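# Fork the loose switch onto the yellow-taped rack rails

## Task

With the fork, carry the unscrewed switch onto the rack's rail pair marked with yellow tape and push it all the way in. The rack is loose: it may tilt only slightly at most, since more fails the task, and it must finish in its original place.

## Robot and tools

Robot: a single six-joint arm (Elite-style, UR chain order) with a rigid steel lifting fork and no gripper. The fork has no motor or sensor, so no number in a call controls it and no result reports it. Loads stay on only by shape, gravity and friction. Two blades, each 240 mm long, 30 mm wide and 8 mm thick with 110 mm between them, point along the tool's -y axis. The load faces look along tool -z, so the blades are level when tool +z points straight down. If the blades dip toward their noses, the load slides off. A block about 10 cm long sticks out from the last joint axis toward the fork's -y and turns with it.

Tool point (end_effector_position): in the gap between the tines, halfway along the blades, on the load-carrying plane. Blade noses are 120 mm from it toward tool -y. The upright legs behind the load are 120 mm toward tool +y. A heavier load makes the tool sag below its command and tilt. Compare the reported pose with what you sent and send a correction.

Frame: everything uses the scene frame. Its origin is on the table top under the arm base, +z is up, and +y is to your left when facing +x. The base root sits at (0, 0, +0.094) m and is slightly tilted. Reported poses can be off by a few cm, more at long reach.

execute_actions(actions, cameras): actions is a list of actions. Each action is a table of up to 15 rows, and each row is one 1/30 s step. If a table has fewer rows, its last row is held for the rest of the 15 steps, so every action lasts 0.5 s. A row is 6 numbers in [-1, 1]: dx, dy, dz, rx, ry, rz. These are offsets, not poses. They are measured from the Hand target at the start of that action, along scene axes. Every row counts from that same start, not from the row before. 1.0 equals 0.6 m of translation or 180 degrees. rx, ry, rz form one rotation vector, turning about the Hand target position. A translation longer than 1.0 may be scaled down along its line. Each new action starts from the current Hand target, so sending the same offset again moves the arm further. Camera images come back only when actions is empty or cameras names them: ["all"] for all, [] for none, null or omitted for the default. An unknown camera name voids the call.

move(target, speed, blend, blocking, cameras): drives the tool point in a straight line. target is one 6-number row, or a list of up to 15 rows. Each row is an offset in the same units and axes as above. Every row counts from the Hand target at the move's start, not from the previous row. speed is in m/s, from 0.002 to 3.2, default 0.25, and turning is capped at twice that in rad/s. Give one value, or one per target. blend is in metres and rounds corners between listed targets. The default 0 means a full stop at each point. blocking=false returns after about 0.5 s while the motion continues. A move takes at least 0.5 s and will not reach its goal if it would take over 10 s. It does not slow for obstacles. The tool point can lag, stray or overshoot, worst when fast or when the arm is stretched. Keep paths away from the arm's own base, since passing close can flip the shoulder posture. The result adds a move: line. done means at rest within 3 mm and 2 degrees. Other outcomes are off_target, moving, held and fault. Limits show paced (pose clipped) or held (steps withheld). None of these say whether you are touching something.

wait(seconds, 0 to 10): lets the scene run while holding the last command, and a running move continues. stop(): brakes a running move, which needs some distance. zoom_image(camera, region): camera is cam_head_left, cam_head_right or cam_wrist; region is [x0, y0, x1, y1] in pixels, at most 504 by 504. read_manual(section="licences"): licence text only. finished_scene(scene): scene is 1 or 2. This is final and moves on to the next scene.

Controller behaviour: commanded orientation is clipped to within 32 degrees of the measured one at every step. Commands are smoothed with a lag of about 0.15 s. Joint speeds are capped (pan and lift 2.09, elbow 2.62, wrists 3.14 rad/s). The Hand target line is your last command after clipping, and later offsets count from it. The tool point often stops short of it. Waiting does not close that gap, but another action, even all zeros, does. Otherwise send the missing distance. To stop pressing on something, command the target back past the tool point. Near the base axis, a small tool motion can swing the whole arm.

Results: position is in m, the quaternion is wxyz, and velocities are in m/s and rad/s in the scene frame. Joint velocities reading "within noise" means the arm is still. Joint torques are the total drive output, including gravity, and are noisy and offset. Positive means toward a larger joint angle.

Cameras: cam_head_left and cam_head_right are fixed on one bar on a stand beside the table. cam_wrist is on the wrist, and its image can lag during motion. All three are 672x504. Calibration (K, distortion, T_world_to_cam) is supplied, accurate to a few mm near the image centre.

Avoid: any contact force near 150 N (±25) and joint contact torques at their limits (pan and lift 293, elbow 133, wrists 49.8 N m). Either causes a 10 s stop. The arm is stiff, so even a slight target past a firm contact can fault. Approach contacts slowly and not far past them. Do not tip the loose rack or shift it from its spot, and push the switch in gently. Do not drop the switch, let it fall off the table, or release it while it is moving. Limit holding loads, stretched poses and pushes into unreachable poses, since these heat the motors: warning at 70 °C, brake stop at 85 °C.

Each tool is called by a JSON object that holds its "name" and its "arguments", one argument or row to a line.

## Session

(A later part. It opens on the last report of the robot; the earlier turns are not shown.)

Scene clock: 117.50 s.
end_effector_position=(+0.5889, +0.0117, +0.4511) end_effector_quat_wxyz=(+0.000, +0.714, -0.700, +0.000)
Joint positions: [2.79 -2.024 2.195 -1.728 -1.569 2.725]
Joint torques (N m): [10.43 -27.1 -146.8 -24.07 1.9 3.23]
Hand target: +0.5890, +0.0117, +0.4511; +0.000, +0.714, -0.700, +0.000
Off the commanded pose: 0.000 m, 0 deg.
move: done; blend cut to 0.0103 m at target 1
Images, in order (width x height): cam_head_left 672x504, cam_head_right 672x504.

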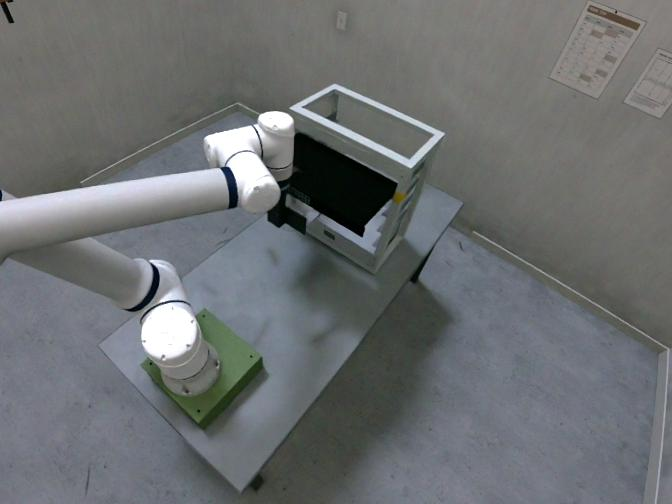

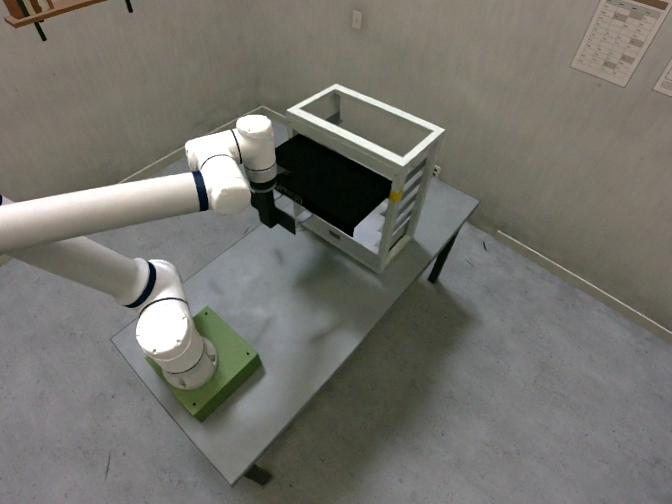

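{"name": "move", "arguments": {
  "target": [
    [0.1, 0.00175, 0, 0, 0, 0],
    [0.352, 0.0062, 0, 0, 0, 0]
  ],
  "speed": [0.05,0.07],
  "blend": 0.01,
  "cameras": ["cam_head_left","cam_head_right"]
}}

{"name": "zoom_image", "arguments": {
  "camera": "cam_head_right",
  "region": [270, 90, 450, 270]
}}

{"name": "zoom_image", "arguments": {
  "camera": "cam_head_left",
  "region": [270, 90, 450, 270]
}}

Scene clock: 125.20 s.
end_effector_position=(+0.8000, +0.0154, +0.4511) end_effector_quat_wxyz=(+0.000, +0.714, -0.700, +0.000)
Joint positions: [2.928 -1.621 1.907 -1.844 -1.567 2.863]
Joint torques (N m): [8.87 -80.35 -143.53 -24.68 2.21 3.88]
Hand target: +0.8002, +0.0154, +0.4511; +0.000, +0.714, -0.700, +0.000
Off the commanded pose: 0.000 m, 0 deg.
move: done
Images, in order (width x height): cam_head_left 672x504, cam_head_right 672x504.

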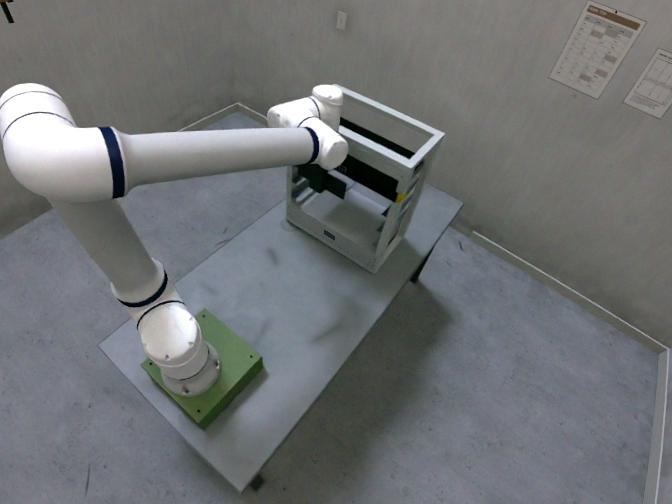

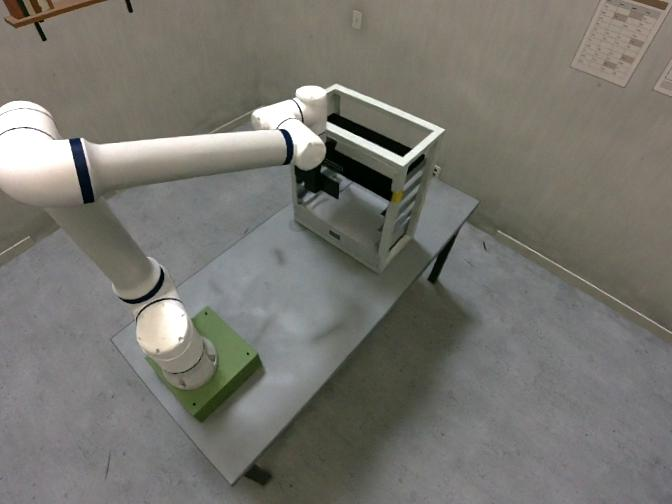

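Scaled by 2.800.

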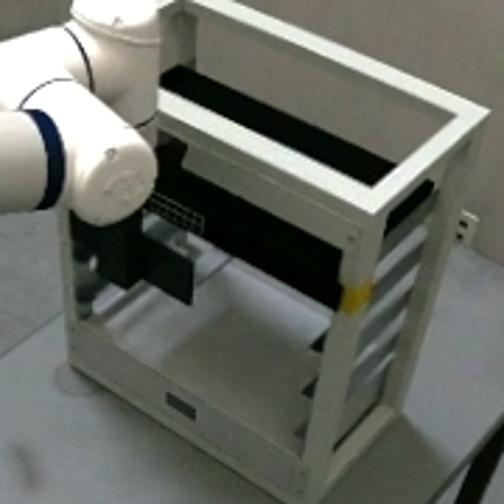

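Scaled by 2.800.

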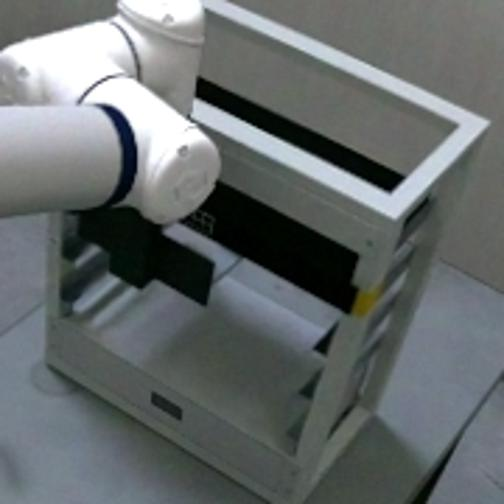

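{"name": "move", "arguments": {
  "target": [
    [0.0117, 0.0002, 0, 0, 0, 0],
    [0.0117, 0.0002, -0.0168, 0, 0, 0],
    [0.0117, 0.0002, -0.0385, 0, 0, 0]
  ],
  "speed": [0.04,0.04,0.015],
  "cameras": ["cam_head_left","cam_head_right"]
}}

{"name": "zoom_image", "arguments": {
  "camera": "cam_head_right",
  "region": [350, 150, 430, 230]
}}

{"name": "zoom_image", "arguments": {
  "camera": "cam_head_left",
  "region": [350, 150, 430, 230]
}}

Scene clock: 130.93 s.
end_effector_position=(+0.8072, +0.0155, +0.4282) end_effector_quat_wxyz=(+0.000, +0.714, -0.700, +0.000)
Joint positions: [2.931 -1.597 1.927 -1.887 -1.567 2.866]
Joint torques (N m): [9.36 -46.21 -74.42 -10.24 -0.8 3.61]
Hand target: +0.8072, +0.0155, +0.4280; +0.000, +0.714, -0.700, +0.000
Off the commanded pose: 0.000 m, 0 deg.
move: done
Images, in order (width x height): cam_head_left 672x504, cam_head_right 672x504.

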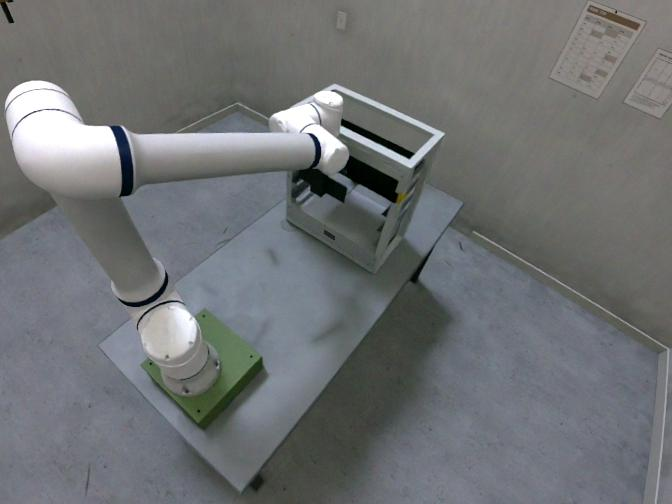

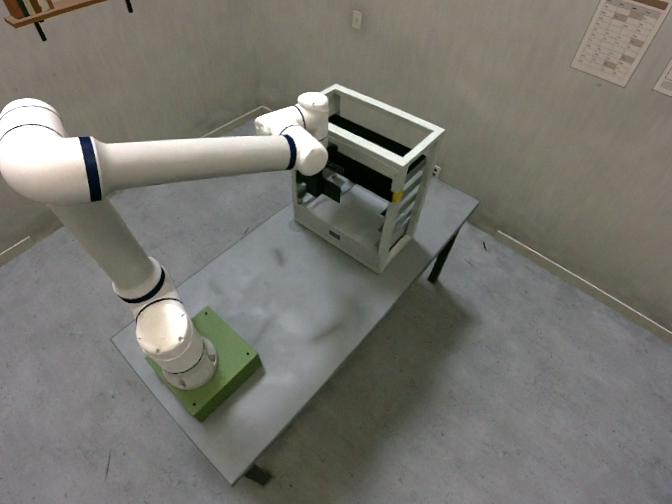

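Scaled by 6.300.

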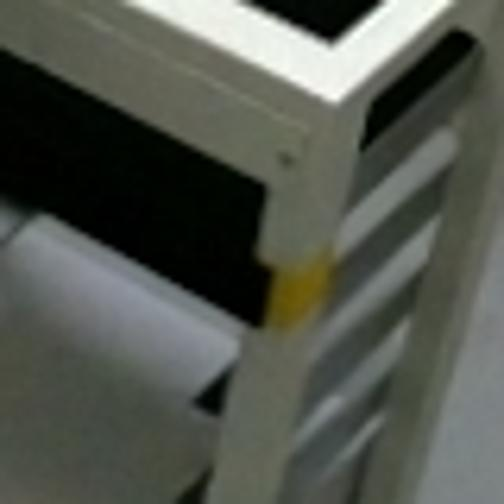

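Scaled by 6.300.

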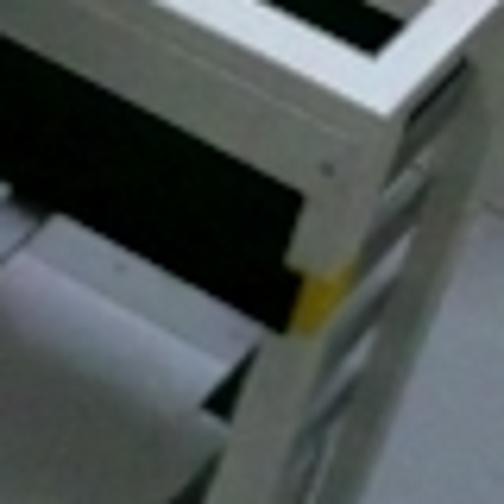

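{"name": "move", "arguments": {
  "target": [
    [-0.312, -0.0055, 0, 0, 0, 0],
    [-0.312, -0.0055, 0.0617, 0, 0, 0],
    [-0.2737, -0.0048, 0.0617, 0, 0, 0]
  ],
  "speed": [0.15,0.1,0.06],
  "blend": [0.01,0.005,0],
  "cameras": ["cam_head_left","cam_head_right"]
}}

{"name": "zoom_image", "arguments": {
  "camera": "cam_head_left",
  "region": [280, 110, 400, 230]
}}

{"name": "zoom_image", "arguments": {
  "camera": "cam_head_right",
  "region": [280, 110, 400, 230]
}}

Scene clock: 137.90 s.
end_effector_position=(+0.6428, +0.0126, +0.4650) end_effector_quat_wxyz=(+0.000, +0.714, -0.700, +0.000)
Joint positions: [2.837 -1.917 2.11 -1.75 -1.568 2.772]
Joint torques (N m): [9.72 -14.11 -101.44 -10.56 0.75 3.36]
Hand target: +0.6430, +0.0126, +0.4651; +0.000, +0.714, -0.700, +0.000
Off the commanded pose: 0.000 m, 0 deg.
move: done
Images, in order (width x height): cam_head_left 672x504, cam_head_right 672x504.

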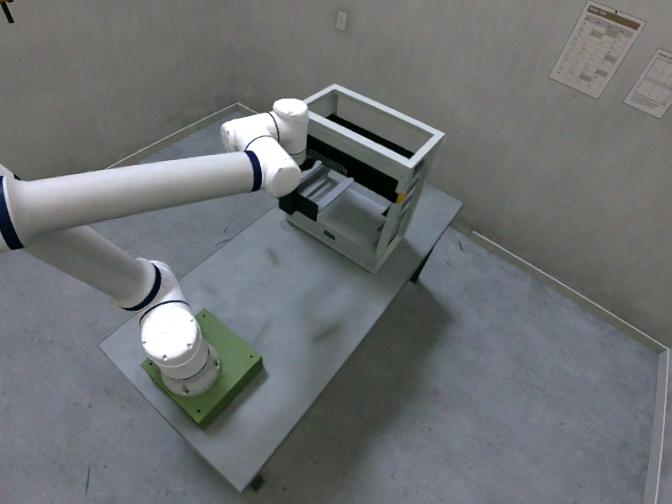

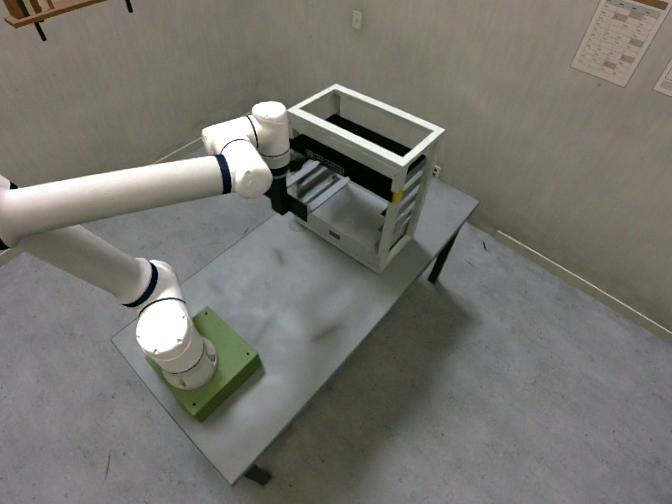

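Scaled by 4.200.

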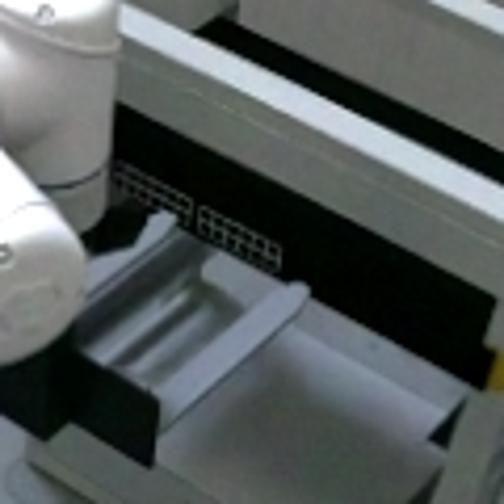

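Scaled by 4.200.

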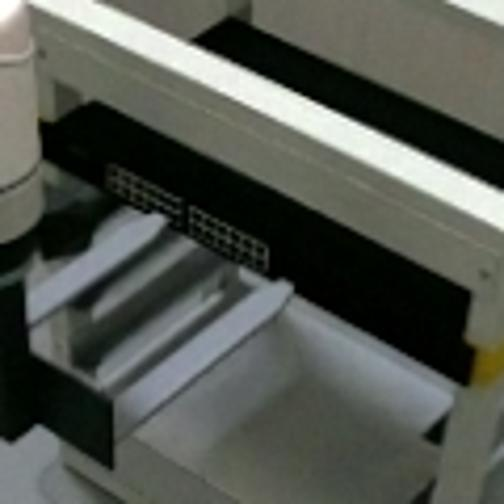

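{"name": "move", "arguments": {
  "target": [0.0167, 0.0003, 0, 0, 0, 0],
  "speed": 0.02
}}

{"name": "move", "arguments": {
  "target": [0.0042, 0.0001, 0, 0, 0, 0],
  "speed": 0.008
}}

{"name": "move", "arguments": {
  "target": [0.0042, 0.0001, 0, 0, 0, 0],
  "speed": 0.008,
  "cameras": ["cam_head_right"]
}}

{"name": "zoom_image", "arguments": {
  "camera": "cam_head_right",
  "region": [280, 110, 430, 230]
}}

Scene clock: 142.57 s.
end_effector_position=(+0.6528, +0.0128, +0.4651) end_effector_quat_wxyz=(+0.000, +0.714, -0.700, +0.000)
Joint positions: [2.845 -1.897 2.098 -1.758 -1.568 2.78]
Joint torques (N m): [9.13 -15.13 -101.17 -10.4 1.89 3.41]
Hand target: +0.6530, +0.0128, +0.4651; +0.000, +0.714, -0.700, +0.000
Off the commanded pose: 0.000 m, 0 deg.
move: done

Scene clock: 143.27 s.
end_effector_position=(+0.6554, +0.0129, +0.4651) end_effector_quat_wxyz=(+0.000, +0.714, -0.700, +0.000)
Joint positions: [2.847 -1.892 2.094 -1.759 -1.568 2.782]
Joint torques (N m): [10.13 -16.94 -100.85 -10.45 2.13 3.36]
Hand target: +0.6556, +0.0129, +0.4651; +0.000, +0.714, -0.700, +0.000
Off the commanded pose: 0.000 m, 0 deg.
move: done

Scene clock: 143.97 s.
end_effector_position=(+0.6579, +0.0129, +0.4650) end_effector_quat_wxyz=(+0.000, +0.714, -0.700, +0.000)
Joint positions: [2.849 -1.887 2.091 -1.761 -1.568 2.783]
Joint torques (N m): [4.33 -13.47 -109.05 -16.27 2.39 6.17]
Hand target: +0.6581, +0.0129, +0.4651; +0.000, +0.714, -0.700, +0.000
Off the commanded pose: 0.000 m, 0 deg.
move: done
Images, in order (width x height): cam_head_right 672x504.

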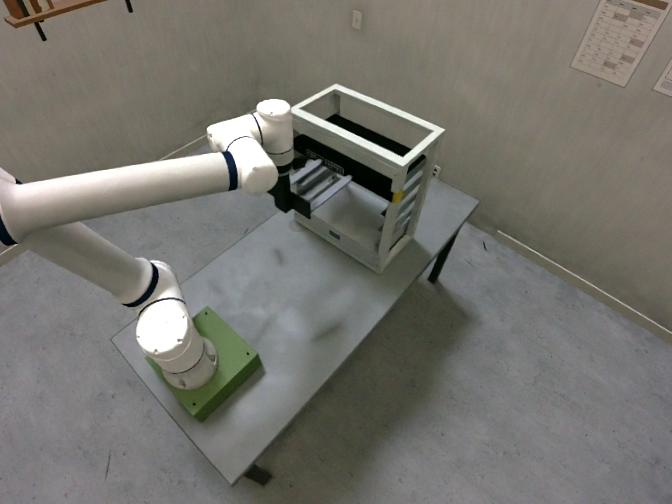

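Scaled by 3.360.

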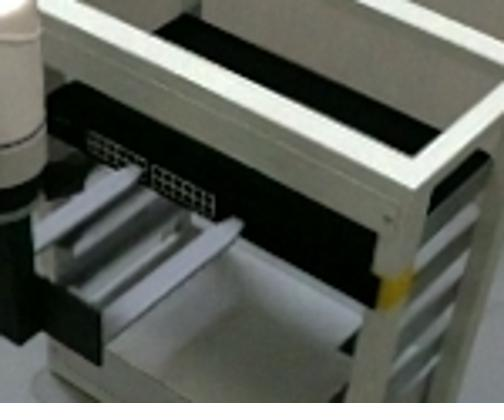

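{"name": "move", "arguments": {
  "target": [0.0058, 0.0001, 0, 0, 0, 0],
  "speed": 0.008
}}

{"name": "move", "arguments": {
  "target": [0.0015, 0.00003, 0, 0, 0, 0],
  "speed": 0.005
}}

Scene clock: 148.73 s.
end_effector_position=(+0.6614, +0.0130, +0.4651) end_effector_quat_wxyz=(+0.000, +0.714, -0.700, +0.000)
Joint positions: [2.851 -1.88 2.087 -1.764 -1.568 2.786]
Joint torques (N m): [9.65 -14.1 -111.06 -16.45 2.57 3.34]
Hand target: +0.6616, +0.0130, +0.4651; +0.000, +0.714, -0.700, +0.000
Off the commanded pose: 0.000 m, 0 deg.
move: done

Scene clock: 149.43 s.
end_effector_position=(+0.6624, +0.0130, +0.4651) end_effector_quat_wxyz=(+0.000, +0.714, -0.700, +0.000)
Joint positions: [2.852 -1.878 2.085 -1.764 -1.568 2.787]
Joint torques (N m): [9.79 -15.48 -111.14 -16.21 2.63 3.13]
Hand target: +0.6625, +0.0130, +0.4651; +0.000, +0.714, -0.700, +0.000
Off the commanded pose: 0.000 m, 0 deg.
move: done

Plateau (w1 ≈ -16.3). Continue 1 mm steps.

{"name": "move", "arguments": {
  "target": [0.0017, 0.00003, 0, 0, 0, 0],
  "speed": 0.005
}}

{"name": "move", "arguments": {
  "target": [0.0012, 0.00002, 0, 0, 0, 0],
  "speed": 0.005
}}

Scene clock: 152.00 s.
end_effector_position=(+0.6634, +0.0130, +0.4651) end_effector_quat_wxyz=(+0.000, +0.714, -0.700, +0.000)
Joint positions: [2.852 -1.876 2.084 -1.765 -1.568 2.787]
Joint torques (N m): [9.89 -15.29 -110.94 -16.41 3.06 3.27]
Hand target: +0.6635, +0.0130, +0.4651; +0.000, +0.714, -0.700, +0.000
Off the commanded pose: 0.000 m, 0 deg.
move: done

Scene clock: 152.70 s.
end_effector_position=(+0.6642, +0.0130, +0.4651) end_effector_quat_wxyz=(+0.000, +0.714, -0.700, +0.000)
Joint positions: [2.853 -1.875 2.083 -1.765 -1.568 2.788]
Joint torques (N m): [8.39 -13.81 -111.36 -16.38 2.96 3.36]
Hand target: +0.6642, +0.0130, +0.4651; +0.000, +0.714, -0.700, +0.000
Off the commanded pose: 0.000 m, 0 deg.
move: done

{"name": "move", "arguments": {
  "target": [0.0013, 0.00002, 0, 0, 0, 0],
  "speed": 0.005
}}

{"name": "move", "arguments": {
  "target": [0.001, 0.00002, 0, 0, 0, 0],
  "speed": 0.005,
  "cameras": ["cam_head_left","cam_head_right"]
}}

{"name": "zoom_image", "arguments": {
  "camera": "cam_head_right",
  "region": [350, 150, 430, 230]
}}

{"name": "zoom_image", "arguments": {
  "camera": "cam_head_left",
  "region": [350, 150, 430, 230]
}}

Scene clock: 156.63 s.
end_effector_position=(+0.6649, +0.0130, +0.4651) end_effector_quat_wxyz=(+0.000, +0.714, -0.700, +0.000)
Joint positions: [2.853 -1.873 2.082 -1.766 -1.568 2.788]
Joint torques (N m): [9.57 -15.34 -111.22 -16.43 3.1 3.65]
Hand target: +0.6650, +0.0130, +0.4651; +0.000, +0.714, -0.700, +0.000
Off the commanded pose: 0.000 m, 0 deg.
move: done

Scene clock: 157.33 s.
end_effector_position=(+0.6655, +0.0131, +0.4651) end_effector_quat_wxyz=(+0.000, +0.714, -0.700, +0.000)
Joint positions: [2.854 -1.872 2.081 -1.766 -1.568 2.789]
Joint torques (N m): [7.4 -3.76 -112.25 -19.59 3.32 4.92]
Hand target: +0.6656, +0.0131, +0.4651; +0.000, +0.714, -0.700, +0.000
Off the commanded pose: 0.000 m, 0 deg.
move: done
Images, in order (width x height): cam_head_left 672x504, cam_head_right 672x504.

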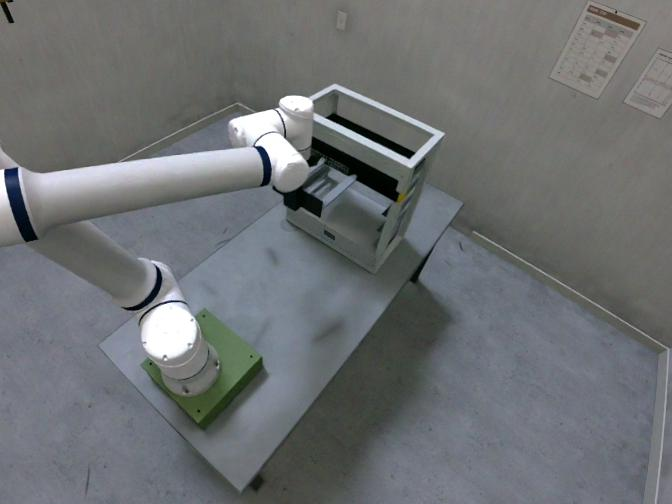

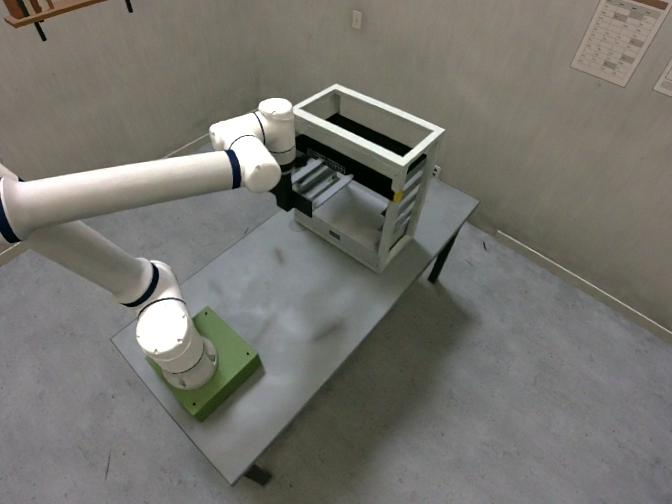

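Scaled by 6.300.

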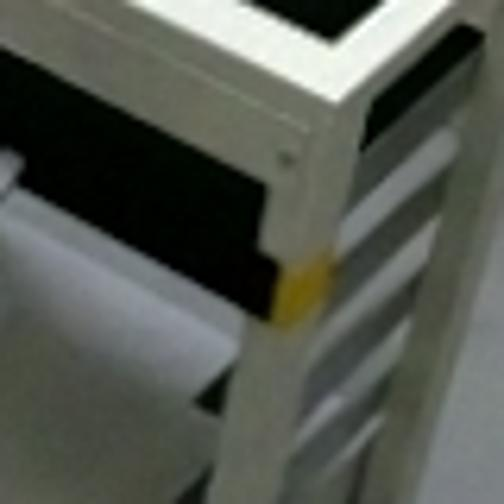

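Scaled by 6.300.

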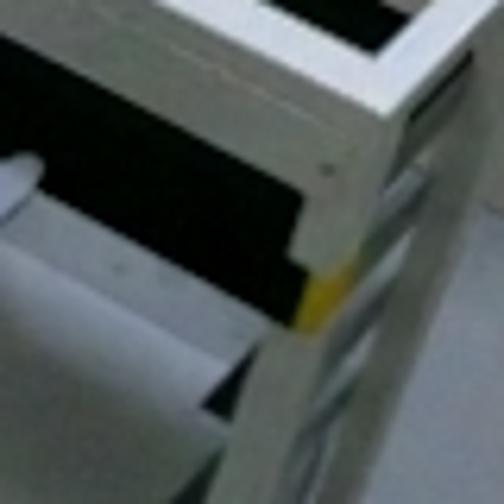

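{"name": "move", "arguments": {
  "target": [0.0006, 0.00001, 0, 0, 0, 0],
  "speed": 0.003
}}

Scene clock: 160.17 s.
end_effector_position=(+0.6659, +0.0131, +0.4651) end_effector_quat_wxyz=(+0.000, +0.714, -0.700, +0.000)
Joint positions: [2.854 -1.871 2.081 -1.767 -1.568 2.789]
Joint torques (N m): [7.96 -1.81 -113.16 -20.52 4.62 6.27]
Hand target: +0.6659, +0.0131, +0.4651; +0.000, +0.714, -0.700, +0.000
Off the commanded pose: 0.000 m, 0 deg.
move: done

{"name": "move", "arguments": {
  "target": [0.0007, 0.00001, 0, 0, 0, 0],
  "speed": 0.003
}}

Scene clock: 163.10 s.
end_effector_position=(+0.6663, +0.0131, +0.4651) end_effector_quat_wxyz=(+0.000, +0.714, -0.700, +0.000)
Joint positions: [2.854 -1.871 2.08 -1.767 -1.568 2.789]
Joint torques (N m): [7.37 10.94 -116.83 -24.64 5.26 8.26]
Hand target: +0.6664, +0.0131, +0.4651; +0.000, +0.714, -0.700, +0.000
Off the commanded pose: 0.000 m, 0 deg.
move: done

{"name": "move", "arguments": {
  "target": [
    [-0.03, -0.0005, 0.0, 0, 0, 0],
    [-0.2, 0.15, -0.02, 0, 0, 0]
  ],
  "speed": [0.06, 0.3],
  "blend": 0.005,
  "cameras": ["all"]
}}

{"name": "zoom_image", "arguments": {
  "camera": "cam_head_right",
  "region": [270, 80, 450, 260]
}}

{"name": "zoom_image", "arguments": {
  "camera": "cam_head_left",
  "region": [270, 80, 450, 260]
}}

{"name": "zoom_image", "arguments": {
  "camera": "cam_head_right",
  "region": [270, 100, 350, 180]
}}

Scene clock: 169.93 s.
end_effector_position=(+0.5465, +0.1029, +0.4531) end_effector_quat_wxyz=(+0.000, +0.714, -0.700, +0.000)
Joint positions: [2.98 -2.093 2.224 -1.688 -1.566 2.915]
Joint torques (N m): [10.04 -26.09 -77.05 -5.56 -1.81 3.57]
Hand target: +0.5464, +0.1031, +0.4531; +0.000, +0.714, -0.700, +0.000
Off the commanded pose: 0.000 m, 0 deg.
move: done
camera_calibration:
cam_wrist: T_world_to_cam=[[0.00563756, -0.999623, -0.026886, 0.121528], [-0.938219, -0.0145902, 0.345734, 0.228961], [-0.345995, 0.0232759, -0.937947, 0.70597], [0, 0, 0, 1]] pos_world=[0.458393, 0.108391, 0.58627]

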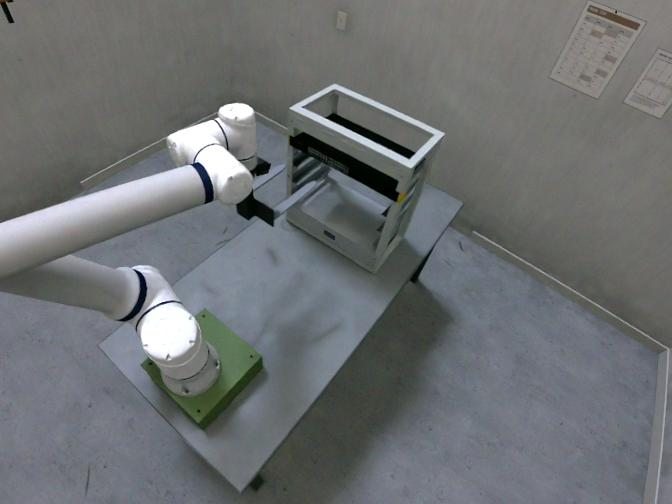

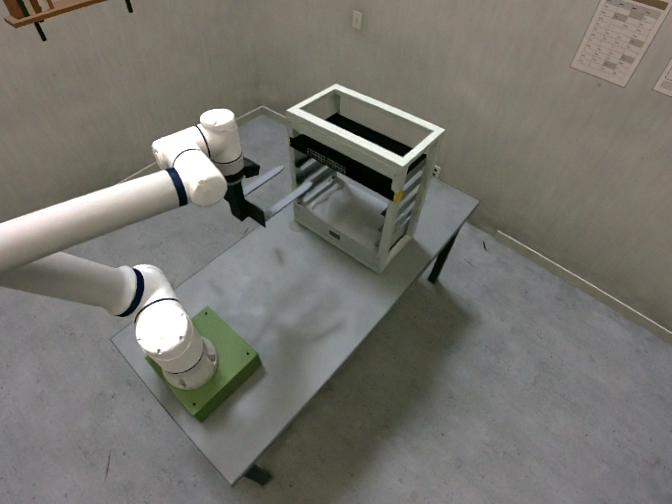

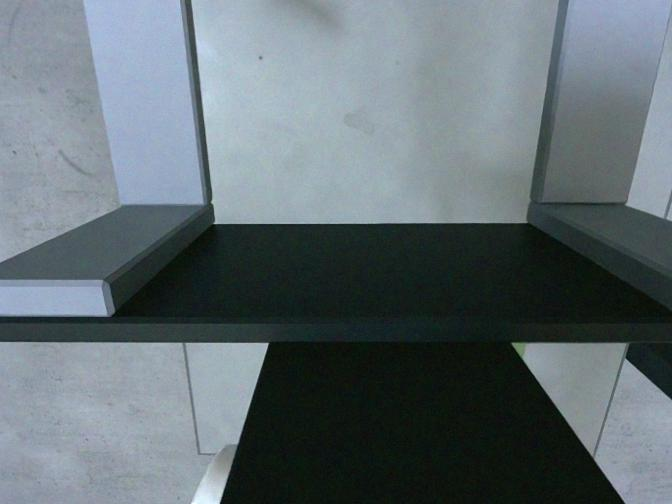

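Scaled by 2.800.

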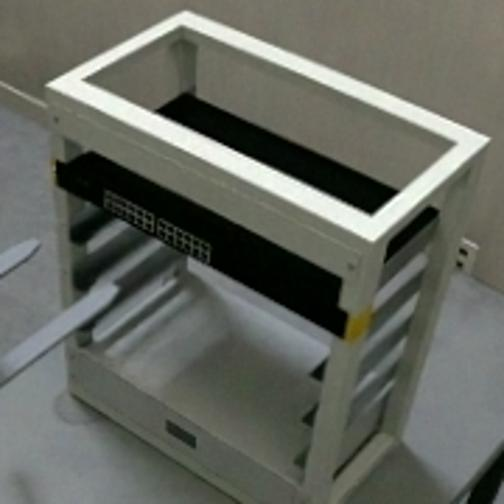

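Scaled by 2.800.

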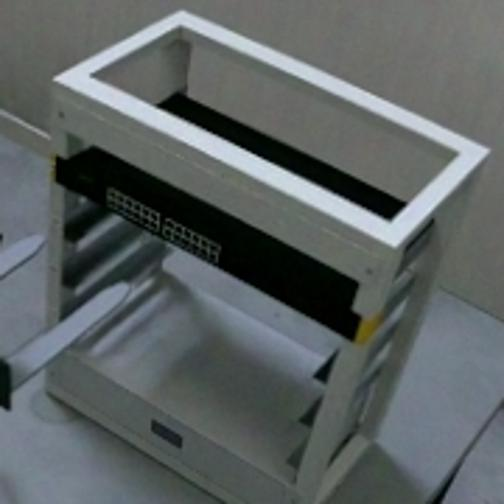

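Scaled by 6.300.

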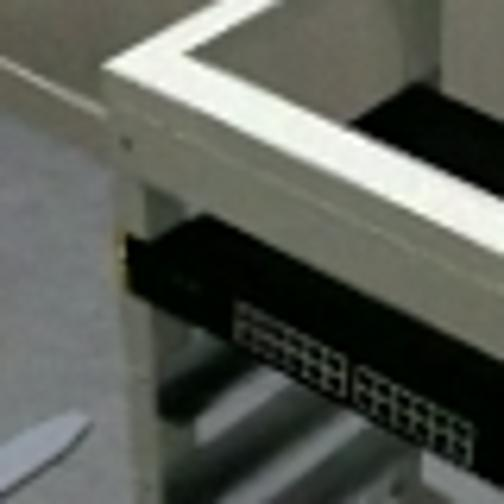

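{"name": "finished_scene", "arguments": {
  "scene": 2
}}

The scene is finished: the task was done.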